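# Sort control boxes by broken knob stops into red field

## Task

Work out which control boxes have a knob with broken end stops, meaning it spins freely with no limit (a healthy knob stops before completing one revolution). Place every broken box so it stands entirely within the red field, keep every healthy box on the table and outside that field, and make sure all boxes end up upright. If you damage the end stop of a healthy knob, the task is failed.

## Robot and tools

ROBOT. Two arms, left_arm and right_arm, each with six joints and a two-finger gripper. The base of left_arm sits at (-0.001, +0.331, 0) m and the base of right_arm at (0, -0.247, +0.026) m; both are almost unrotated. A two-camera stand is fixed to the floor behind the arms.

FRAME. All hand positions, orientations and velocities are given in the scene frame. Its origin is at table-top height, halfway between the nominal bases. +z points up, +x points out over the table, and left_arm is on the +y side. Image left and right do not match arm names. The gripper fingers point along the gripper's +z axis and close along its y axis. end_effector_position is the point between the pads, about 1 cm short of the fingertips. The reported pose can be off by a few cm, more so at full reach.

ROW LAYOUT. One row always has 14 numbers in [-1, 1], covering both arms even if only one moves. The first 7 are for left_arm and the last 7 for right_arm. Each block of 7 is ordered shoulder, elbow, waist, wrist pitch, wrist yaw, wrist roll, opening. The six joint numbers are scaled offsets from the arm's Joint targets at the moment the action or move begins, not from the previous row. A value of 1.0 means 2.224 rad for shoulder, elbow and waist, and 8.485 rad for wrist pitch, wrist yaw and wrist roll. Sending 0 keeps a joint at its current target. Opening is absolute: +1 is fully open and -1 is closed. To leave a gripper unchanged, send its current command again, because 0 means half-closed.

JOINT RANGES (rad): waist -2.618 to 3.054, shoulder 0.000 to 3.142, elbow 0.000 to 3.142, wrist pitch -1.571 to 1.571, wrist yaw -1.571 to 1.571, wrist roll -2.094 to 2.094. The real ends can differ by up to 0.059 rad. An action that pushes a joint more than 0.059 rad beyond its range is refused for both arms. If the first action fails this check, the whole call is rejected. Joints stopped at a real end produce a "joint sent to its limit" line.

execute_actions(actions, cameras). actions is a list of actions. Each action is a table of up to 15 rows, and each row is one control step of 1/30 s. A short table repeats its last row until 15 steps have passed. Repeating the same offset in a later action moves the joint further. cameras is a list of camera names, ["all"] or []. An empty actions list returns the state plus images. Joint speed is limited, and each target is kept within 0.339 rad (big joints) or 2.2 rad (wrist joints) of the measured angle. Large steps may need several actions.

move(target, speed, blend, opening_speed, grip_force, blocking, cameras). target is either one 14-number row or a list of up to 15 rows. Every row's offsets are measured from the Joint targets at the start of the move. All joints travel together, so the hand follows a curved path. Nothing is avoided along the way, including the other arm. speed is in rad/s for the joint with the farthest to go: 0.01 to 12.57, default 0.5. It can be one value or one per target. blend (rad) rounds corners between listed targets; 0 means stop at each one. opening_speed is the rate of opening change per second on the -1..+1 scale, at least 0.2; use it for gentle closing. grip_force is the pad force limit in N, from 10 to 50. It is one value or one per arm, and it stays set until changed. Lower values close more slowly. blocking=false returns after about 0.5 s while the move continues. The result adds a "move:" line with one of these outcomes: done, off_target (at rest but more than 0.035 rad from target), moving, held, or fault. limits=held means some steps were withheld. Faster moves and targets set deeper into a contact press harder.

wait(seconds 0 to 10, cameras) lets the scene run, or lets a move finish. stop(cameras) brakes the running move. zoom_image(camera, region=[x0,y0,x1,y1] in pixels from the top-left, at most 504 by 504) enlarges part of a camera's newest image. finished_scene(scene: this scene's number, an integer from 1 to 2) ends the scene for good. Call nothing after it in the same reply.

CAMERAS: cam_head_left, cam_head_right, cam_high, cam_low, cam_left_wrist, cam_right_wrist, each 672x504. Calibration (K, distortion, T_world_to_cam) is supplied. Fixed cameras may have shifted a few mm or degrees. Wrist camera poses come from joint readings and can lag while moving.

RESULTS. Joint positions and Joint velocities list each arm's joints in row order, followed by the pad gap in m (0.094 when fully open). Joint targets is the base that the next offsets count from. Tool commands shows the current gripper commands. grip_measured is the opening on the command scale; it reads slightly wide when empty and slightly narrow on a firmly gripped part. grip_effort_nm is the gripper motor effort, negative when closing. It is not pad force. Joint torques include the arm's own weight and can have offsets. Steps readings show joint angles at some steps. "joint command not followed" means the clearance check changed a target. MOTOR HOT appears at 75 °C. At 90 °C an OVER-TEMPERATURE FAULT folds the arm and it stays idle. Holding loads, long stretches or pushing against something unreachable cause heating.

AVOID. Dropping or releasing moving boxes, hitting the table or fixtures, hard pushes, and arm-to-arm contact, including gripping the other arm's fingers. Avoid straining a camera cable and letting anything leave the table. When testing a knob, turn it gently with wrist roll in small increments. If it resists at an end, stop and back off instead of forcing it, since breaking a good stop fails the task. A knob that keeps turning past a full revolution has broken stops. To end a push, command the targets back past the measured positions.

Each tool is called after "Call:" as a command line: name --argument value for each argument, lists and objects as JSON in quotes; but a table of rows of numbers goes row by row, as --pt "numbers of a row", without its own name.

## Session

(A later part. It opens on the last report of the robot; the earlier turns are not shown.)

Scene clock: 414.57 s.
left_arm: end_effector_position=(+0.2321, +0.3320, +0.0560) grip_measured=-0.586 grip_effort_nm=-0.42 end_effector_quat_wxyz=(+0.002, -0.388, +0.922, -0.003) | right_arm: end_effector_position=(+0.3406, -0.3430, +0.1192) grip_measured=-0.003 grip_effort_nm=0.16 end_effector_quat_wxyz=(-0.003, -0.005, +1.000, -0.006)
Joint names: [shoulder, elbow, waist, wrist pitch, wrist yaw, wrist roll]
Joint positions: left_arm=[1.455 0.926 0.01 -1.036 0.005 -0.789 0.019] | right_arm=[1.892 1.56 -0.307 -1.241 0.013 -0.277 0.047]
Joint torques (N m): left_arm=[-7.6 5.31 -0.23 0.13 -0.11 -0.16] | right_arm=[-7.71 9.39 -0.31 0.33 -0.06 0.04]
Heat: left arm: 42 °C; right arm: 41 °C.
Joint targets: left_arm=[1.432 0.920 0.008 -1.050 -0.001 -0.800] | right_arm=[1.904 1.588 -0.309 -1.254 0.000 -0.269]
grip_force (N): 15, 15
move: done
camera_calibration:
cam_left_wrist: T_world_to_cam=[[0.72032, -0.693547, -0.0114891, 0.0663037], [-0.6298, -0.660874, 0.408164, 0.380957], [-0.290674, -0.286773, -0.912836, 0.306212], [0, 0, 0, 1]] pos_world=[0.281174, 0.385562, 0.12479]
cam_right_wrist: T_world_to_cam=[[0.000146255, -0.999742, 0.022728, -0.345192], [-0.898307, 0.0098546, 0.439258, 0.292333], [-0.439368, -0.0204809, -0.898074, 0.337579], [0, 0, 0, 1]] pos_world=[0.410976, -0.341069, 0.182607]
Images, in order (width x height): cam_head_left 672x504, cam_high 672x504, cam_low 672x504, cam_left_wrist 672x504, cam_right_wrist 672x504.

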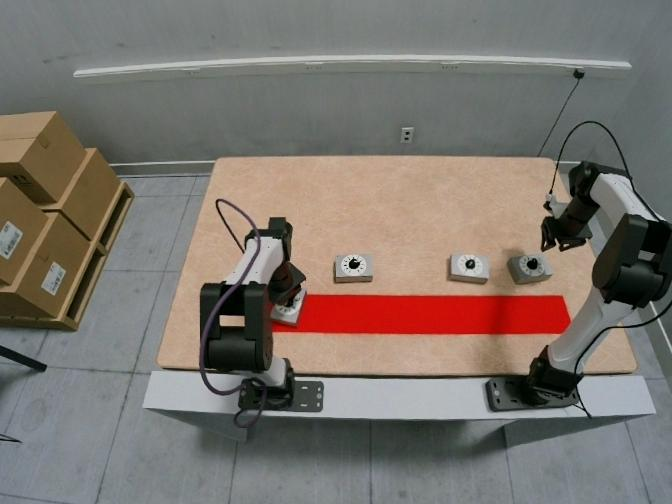

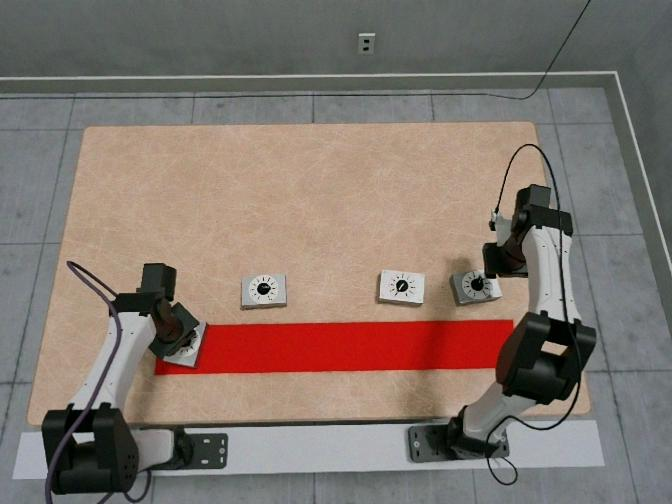

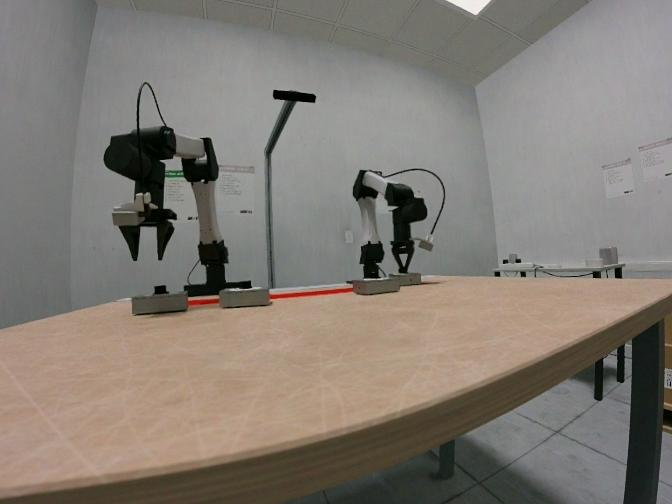

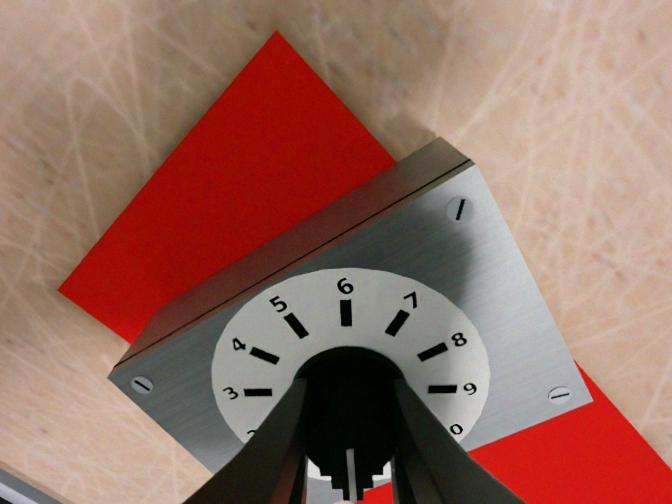

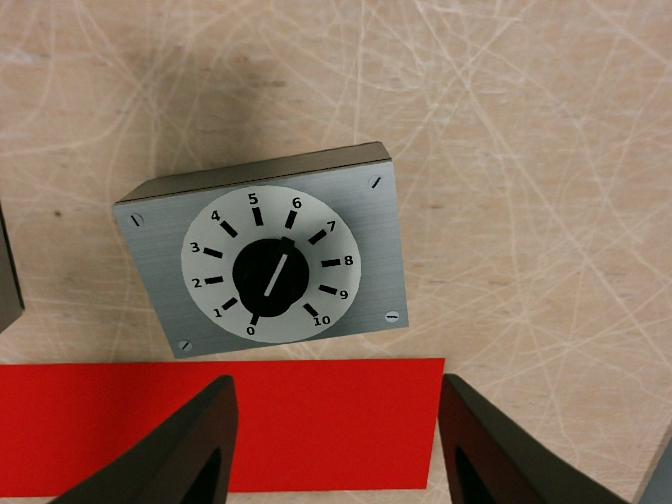

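Call:
move --pt "-0.0051 0.0333 0 -0.0073 0 0 -0.75 -0.0162 -0.0967 0.0283 0.0223 0 -0.039 0" --pt "-0.0051 0.0333 0 -0.0073 0 0.1563 -0.75 0.0052 -0.1313 0.0283 0.0344 0 -0.039 0" --pt "-0.0051 0.0333 0 -0.0073 0 0.1563 -0.75 0.0052 -0.1313 0.0283 0.0344 0 -0.039 -0.75" --speed '[0.3,0.8,0.5]' --grip_force '[30,15]' --cameras '["cam_head_left","cam_high","cam_low","cam_left_wrist","cam_right_wrist"]'

Scene clock: 468.20 s.
left_arm: end_effector_position=(+0.2291, +0.3320, +0.0680) grip_measured=-0.598 grip_effort_nm=-0.70 end_effector_quat_wxyz=(-0.003, +0.248, +0.969, -0.003) | right_arm: end_effector_position=(+0.3340, -0.3210, +0.0533) grip_measured=-0.458 grip_effort_nm=-0.35 end_effector_quat_wxyz=(-0.004, -0.189, +0.982, -0.004)
Joint names: [shoulder, elbow, waist, wrist pitch, wrist yaw, wrist roll]
Joint positions: left_arm=[1.444 0.966 0.01 -1.101 0.005 0.509 0.019] | right_arm=[1.905 1.309 -0.252 -0.978 0.01 -0.593 0.025]
Joint torques (N m): left_arm=[-7.61 8.02 -0.23 0.13 -0.05 0.12] | right_arm=[-7.65 5.22 0.34 0.63 -0.03 -0.11]
Heat: left arm: 38 °C; right arm: 42 °C.
Joint targets: left_arm=[1.420 0.994 0.008 -1.112 -0.001 0.526] | right_arm=[1.916 1.296 -0.246 -0.962 0.000 -0.600]
grip_force (N): 30, 15
move: done
camera_calibration:
cam_left_wrist: T_world_to_cam=[[-0.473722, -0.880598, -0.0115911, 0.404281], [-0.804246, 0.42721, 0.413133, 0.0526751], [-0.358853, 0.205032, -0.910597, 0.168527], [0, 0, 0, 1]] pos_world=[0.294357, 0.298952, 0.136384]
cam_right_wrist: T_world_to_cam=[[0.36355, -0.931418, 0.0171032, -0.42091], [-0.83825, -0.319065, 0.442194, 0.189357], [-0.40641, -0.175096, -0.896757, 0.215274], [0, 0, 0, 1]] pos_world=[0.39924, -0.293932, 0.116514]
Images, in order (width x height): cam_head_left 672x504, cam_high 672x504, cam_low 672x504, cam_left_wrist 672x504, cam_right_wrist 672x504.

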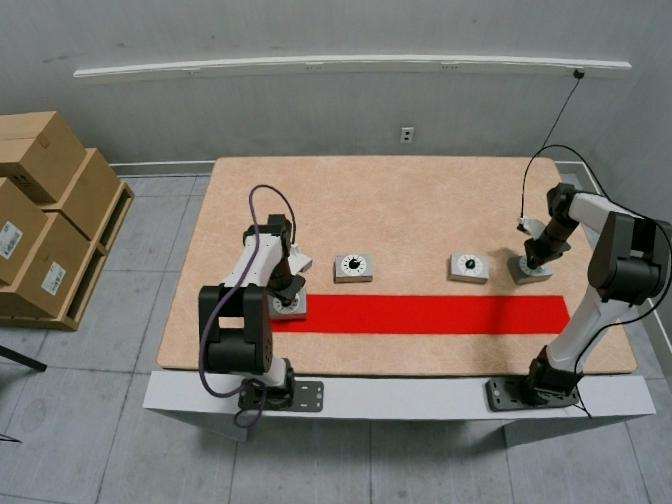

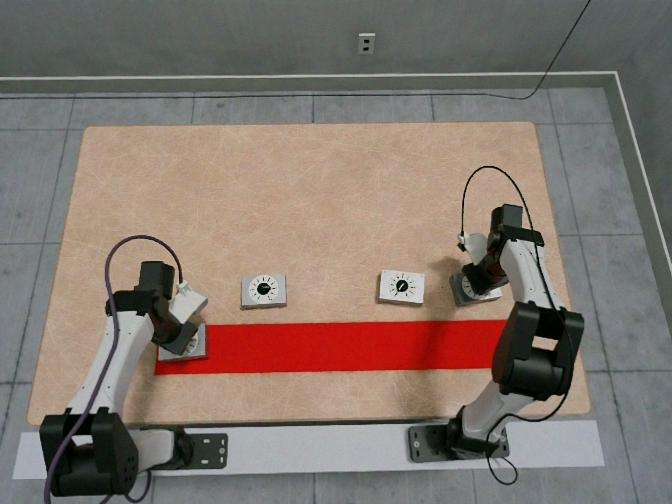

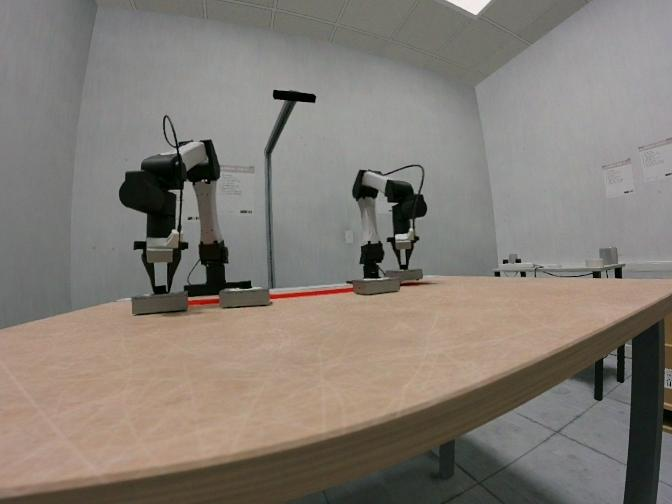

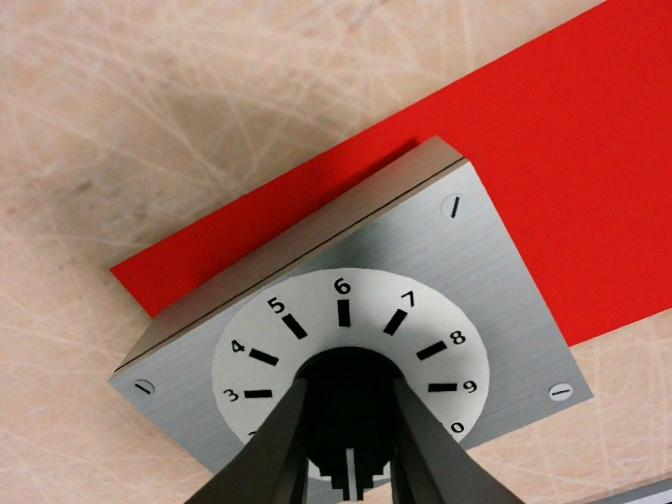

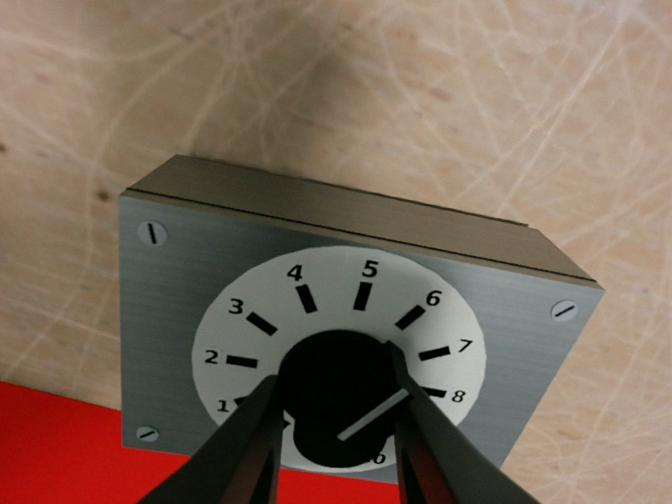

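Call:
move --pt "0.0225 -0.0333 0 0.0094 0 0 -0.75 0 0 0 0 0 0.2887 -0.75" --pt "0.0225 -0.0333 0 0.0094 0 0 0 0 0 0 0 0 0.2887 -0.75" --speed '[1.0,0.5]' --cameras '["cam_high","cam_left_wrist","cam_right_wrist"]'

Scene clock: 481.53 s.
left_arm: end_effector_position=(+0.2311, +0.3320, +0.0559) grip_measured=-0.002 grip_effort_nm=0.06 end_effector_quat_wxyz=(-0.001, +0.248, +0.969, -0.003) | right_arm: end_effector_position=(+0.3350, -0.3190, +0.0533) grip_measured=-0.561 grip_effort_nm=-0.38 end_effector_quat_wxyz=(-0.001, +0.856, +0.517, +0.000)
Joint names: [shoulder, elbow, waist, wrist pitch, wrist yaw, wrist roll]
Joint positions: left_arm=[1.46 0.93 0.01 -1.044 0.005 0.509 0.047] | right_arm=[1.905 1.309 -0.252 -0.976 -0.002 1.841 0.021]
Joint torques (N m): left_arm=[-4.75 4.98 -0.23 0.38 -0.05 0.11] | right_arm=[-7.69 5.09 0.32 0.52 0.16 0.07]
Heat: left arm: 39 °C; right arm: 42 °C.
Joint targets: left_arm=[1.470 0.920 0.008 -1.032 -0.001 0.526] | right_arm=[1.916 1.296 -0.246 -0.962 0.000 1.849]
grip_force (N): 30, 15
move: done
camera_calibration:
cam_left_wrist: T_world_to_cam=[[-0.474001, -0.880413, -0.0139998, 0.405175], [-0.806126, 0.4275, 0.409151, 0.0597084], [-0.354237, 0.205224, -0.912359, 0.157116], [0, 0, 0, 1]] pos_world=[0.295842, 0.298952, 0.124589]
cam_right_wrist: T_world_to_cam=[[-0.881272, 0.472463, 0.0117673, 0.445726], [0.429646, 0.790539, 0.436409, 0.120343], [0.196884, 0.389651, -0.899672, 0.194271], [0, 0, 0, 1]] pos_world=[0.302852, -0.381422, 0.117016]
Images, in order (width x height): cam_high 672x504, cam_left_wrist 672x504, cam_right_wrist 672x504.

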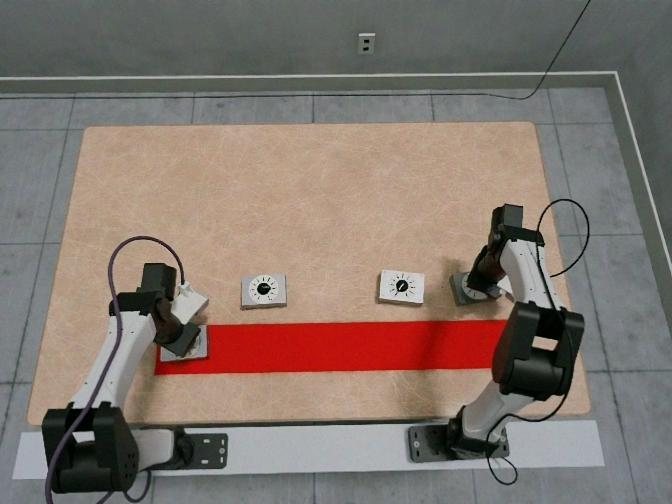

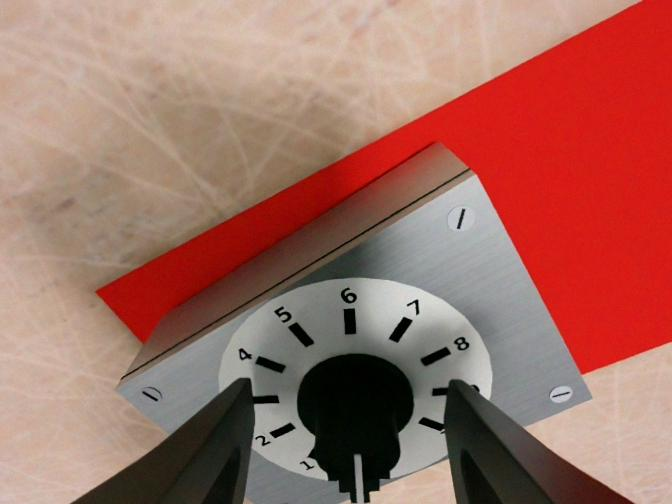

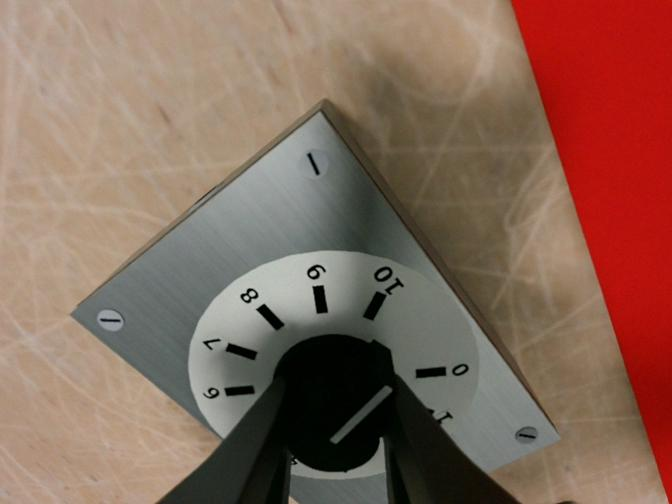

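Call:
move --pt "-0.0297 0.0576 0 -0.0178 0 0 0 -0.007 0.0333 0 -0.0092 0 0 -0.75" --pt "0.2718 0.4523 -0.1929 -0.0466 0 -0.2506 0 -0.2302 -0.2239 -0.0225 -0.0016 0 0.0165 -0.75" --pt "0.2718 0.4523 -0.1929 -0.0466 0 -0.2506 0 -0.2199 -0.2424 -0.0225 0.0059 0 0.0165 -0.75" --pt "0.2718 0.4523 -0.1929 -0.0466 0 -0.2506 0 -0.2199 -0.2424 -0.0225 0.0059 0 0.0165 0" --speed '[0.3,0.9,0.3,0.5]' --blend '[0.03,0.02,0,0]' --grip_force '[15,30]' --cameras '["cam_high","cam_left_wrist","cam_right_wrist"]'

Scene clock: 542.07 s.
left_arm: end_effector_position=(+0.3596, +0.1684, +0.1203) grip_measured=-0.002 grip_effort_nm=0.06 end_effector_quat_wxyz=(-0.002, -0.549, +0.836, -0.002) | right_arm: end_effector_position=(+0.2031, -0.2987, +0.0511) grip_measured=-0.003 grip_effort_nm=0.17 end_effector_quat_wxyz=(-0.005, +0.898, +0.439, -0.004)
Joint names: [shoulder, elbow, waist, wrist pitch, wrist yaw, wrist roll]
Joint positions: left_arm=[2.059 1.904 -0.42 -1.415 0.005 -1.583 0.047] | right_arm=[1.426 0.77 -0.29 -0.927 -0.002 1.982 0.047]
Joint torques (N m): left_arm=[-10.17 7.64 -0.23 0.09 -0.12 -0.23] | right_arm=[-4.03 5.04 -0.75 0.49 0.15 0.06]
Heat: left arm: 37 °C; right arm: 42 °C.
Joint targets: left_arm=[2.075 1.926 -0.422 -1.428 -0.001 -1.600] | right_arm=[1.427 0.757 -0.296 -0.912 0.000 1.989]
grip_force (N): 15, 30
move: done; target 4's new numbers were sent with right_arm's wrist pitch 0.040 rad from that target
camera_calibration:
cam_left_wrist: T_world_to_cam=[[0.920153, -0.391126, -0.0183994, -0.260132], [-0.349152, -0.840862, 0.413574, 0.255653], [-0.177231, -0.374127, -0.910285, 0.32869], [0, 0, 0, 1]] pos_world=[0.386877, 0.236197, 0.188683]
cam_right_wrist: T_world_to_cam=[[-0.782947, 0.621707, 0.0217896, 0.344048], [0.568126, 0.700324, 0.432179, 0.107121], [0.253429, 0.350753, -0.901524, 0.187345], [0, 0, 0, 1]] pos_world=[0.161034, -0.354628, 0.115104]
Images, in order (width x height): cam_high 672x504, cam_left_wrist 672x504, cam_right_wrist 672x504.

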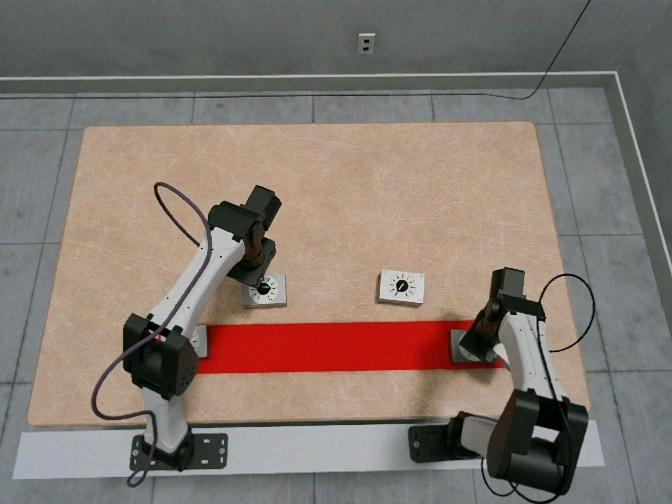

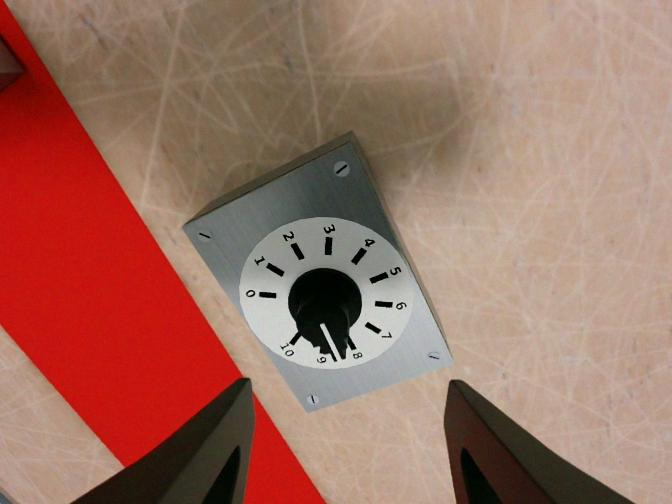

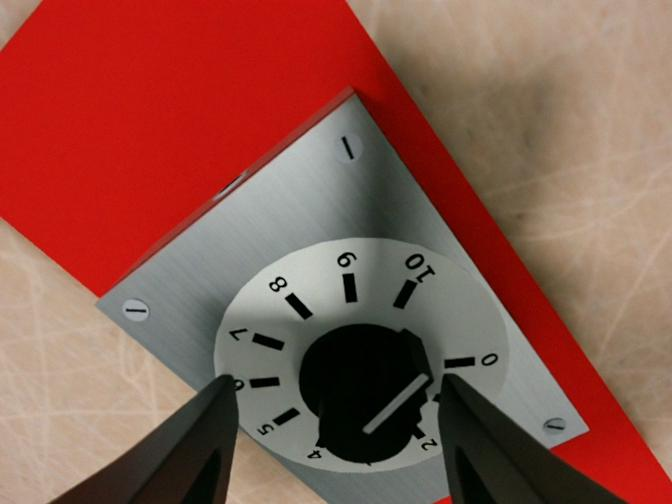

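Call:
move --pt "-0.018 -0.0971 -0.0117 0.0207 0 0 0 -0.0303 0.1007 0 -0.033 0 0 0" --pt "-0.0094 -0.1369 -0.0117 0.0328 0 0 0 -0.0303 0.1007 0 -0.033 0 0 0" --pt "-0.0094 -0.1369 -0.0117 0.0328 0 0 -0.75 -0.0303 0.1007 0 -0.033 0 0 0" --pt "-0.0094 -0.1369 -0.0117 0.0328 0 0.1827 -0.75 -0.0303 0.1007 0 -0.033 0 0 0" --speed '[0.4,0.3,0.5,1.0]' --blend '[0.02,0,0,0]' --cameras '["cam_high","cam_left_wrist","cam_right_wrist"]'

Scene clock: 589.20 s.
left_arm: end_effector_position=(+0.3524, +0.1620, +0.0555) grip_measured=-0.388 grip_effort_nm=-0.42 end_effector_quat_wxyz=(+0.000, +0.180, +0.984, -0.002) | right_arm: end_effector_position=(+0.2042, -0.2990, +0.1070) grip_measured=-0.003 grip_effort_nm=0.17 end_effector_quat_wxyz=(-0.007, +0.898, +0.439, -0.007)
Joint names: [shoulder, elbow, waist, wrist pitch, wrist yaw, wrist roll]
Joint positions: left_arm=[2.055 1.641 -0.443 -1.156 0.005 -0.082 0.029] | right_arm=[1.37 0.957 -0.29 -1.178 -0.002 1.982 0.047]
Joint torques (N m): left_arm=[-11.62 4.42 -0.49 0.35 -0.07 0.29] | right_arm=[-5.04 8.69 -0.83 0.19 0.17 0.06]
Heat: left arm: 41 °C; right arm: 38 °C.
Joint targets: left_arm=[2.054 1.622 -0.448 -1.149 -0.001 -0.050] | right_arm=[1.359 0.981 -0.296 -1.192 0.000 1.989]
grip_force (N): 15, 30
move: done
camera_calibration:
cam_left_wrist: T_world_to_cam=[[-0.347629, -0.937518, -0.0146705, 0.277856], [-0.857599, 0.311592, 0.409187, 0.267237], [-0.379049, 0.154826, -0.912333, 0.251512], [0, 0, 0, 1]] pos_world=[0.421108, 0.138285, 0.124189]
cam_right_wrist: T_world_to_cam=[[-0.78269, 0.6217, 0.0297698, 0.342995], [0.571808, 0.69934, 0.428905, 0.0817625], [0.245831, 0.352722, -0.902859, 0.239875], [0, 0, 0, 1]] pos_world=[0.162738, -0.355029, 0.171294]
Images, in order (width x height): cam_high 672x504, cam_left_wrist 672x504, cam_right_wrist 672x504.

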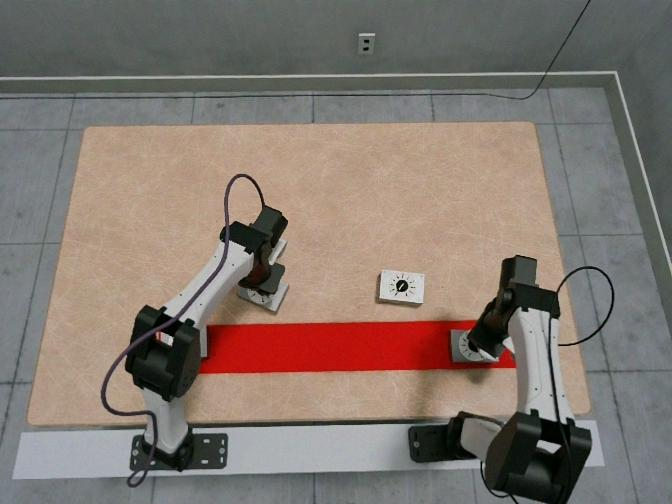

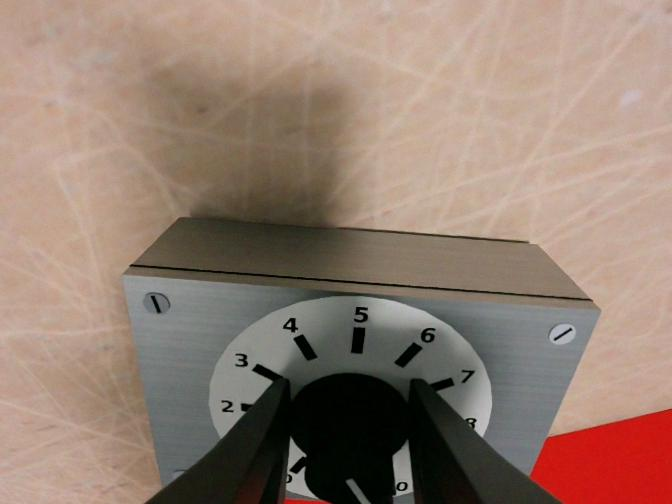

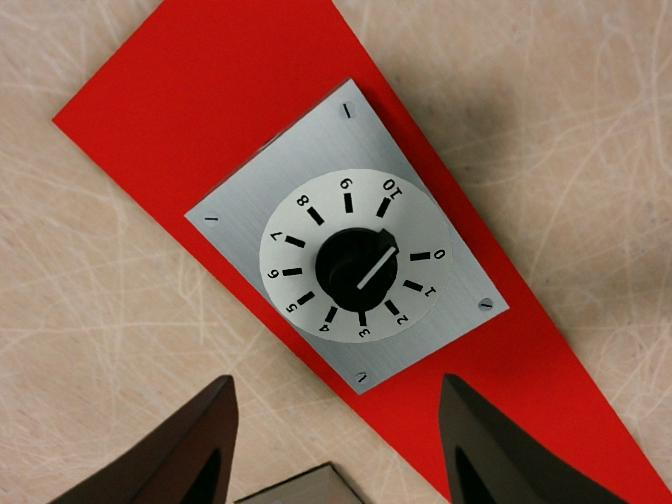

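Call:
move --pt "0 0 0 0 0 0 0 0 0 0 0 0 0 0" --pt "0 0.06 0 -0.0157 0 0 0 0 0 0 0 0 0 0" --speed '[0.5,0.4]' --cameras '["cam_high","cam_left_wrist"]'

Call:
zoom_image --camera "cam_high" --region '[130, 240, 290, 390]'

Scene clock: 599.23 s.
left_arm: end_effector_position=(+0.3507, +0.1627, +0.0796) grip_measured=-0.002 grip_effort_nm=0.06 end_effector_quat_wxyz=(-0.010, +0.188, +0.982, +0.000) | right_arm: end_effector_position=(+0.2042, -0.2990, +0.1070) grip_measured=-0.003 grip_effort_nm=0.17 end_effector_quat_wxyz=(-0.007, +0.898, +0.439, -0.007)
Joint names: [shoulder, elbow, waist, wrist pitch, wrist yaw, wrist roll]
Joint positions: left_arm=[2.055 1.737 -0.443 -1.272 0.005 -0.066 0.047] | right_arm=[1.37 0.957 -0.29 -1.178 -0.002 1.982 0.047]
Joint torques (N m): left_arm=[-11.66 7.35 -0.49 0.12 -0.08 0.11] | right_arm=[-4.93 8.75 -0.84 0.18 0.16 0.03]
Heat: left arm: 42 °C; right arm: 40 °C.
Joint targets: left_arm=[2.054 1.755 -0.448 -1.283 -0.001 -0.050] | right_arm=[1.359 0.981 -0.296 -1.192 0.000 1.989]
grip_force (N): 15, 30
move: done
camera_calibration:
cam_left_wrist: T_world_to_cam=[[-0.36244, -0.931875, -0.0157082, 0.282613], [-0.845276, 0.321565, 0.426736, 0.24839], [-0.392614, 0.167944, -0.90424, 0.274734], [0, 0, 0, 1]] pos_world=[0.420253, 0.137347, 0.146867]
Images, in order (width x height): cam_high 672x504, cam_left_wrist 672x504.

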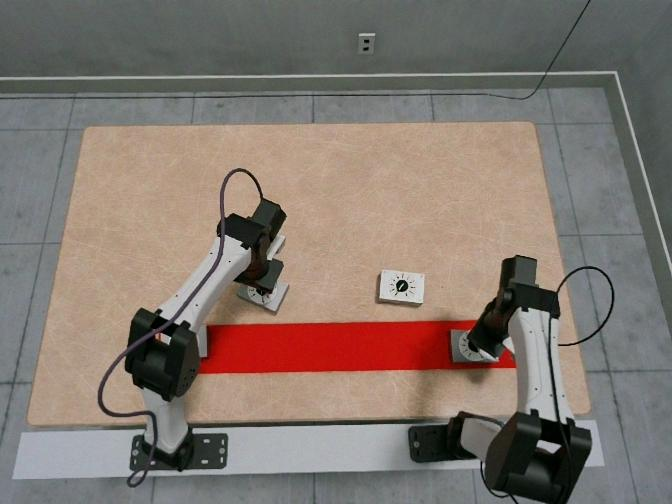

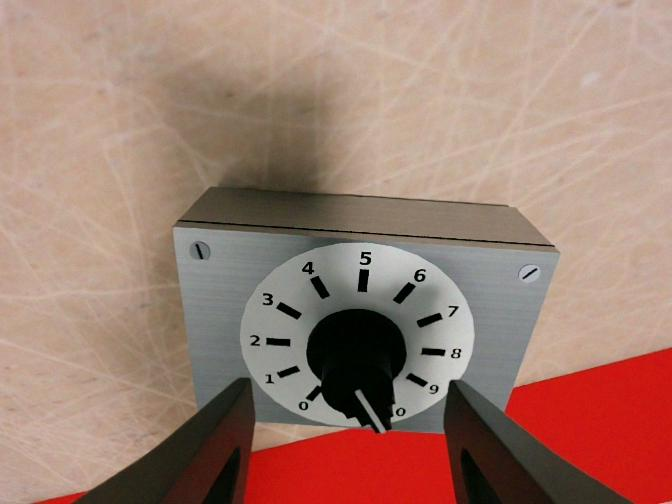

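Scaled by 3.150 from the camera's 672x504 image, which has a finer 960x720 frame.

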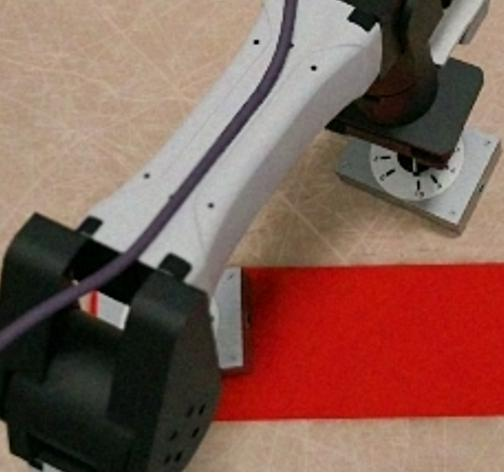

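Call:
finished_scene --scene 1

The scene is finished: the task was done.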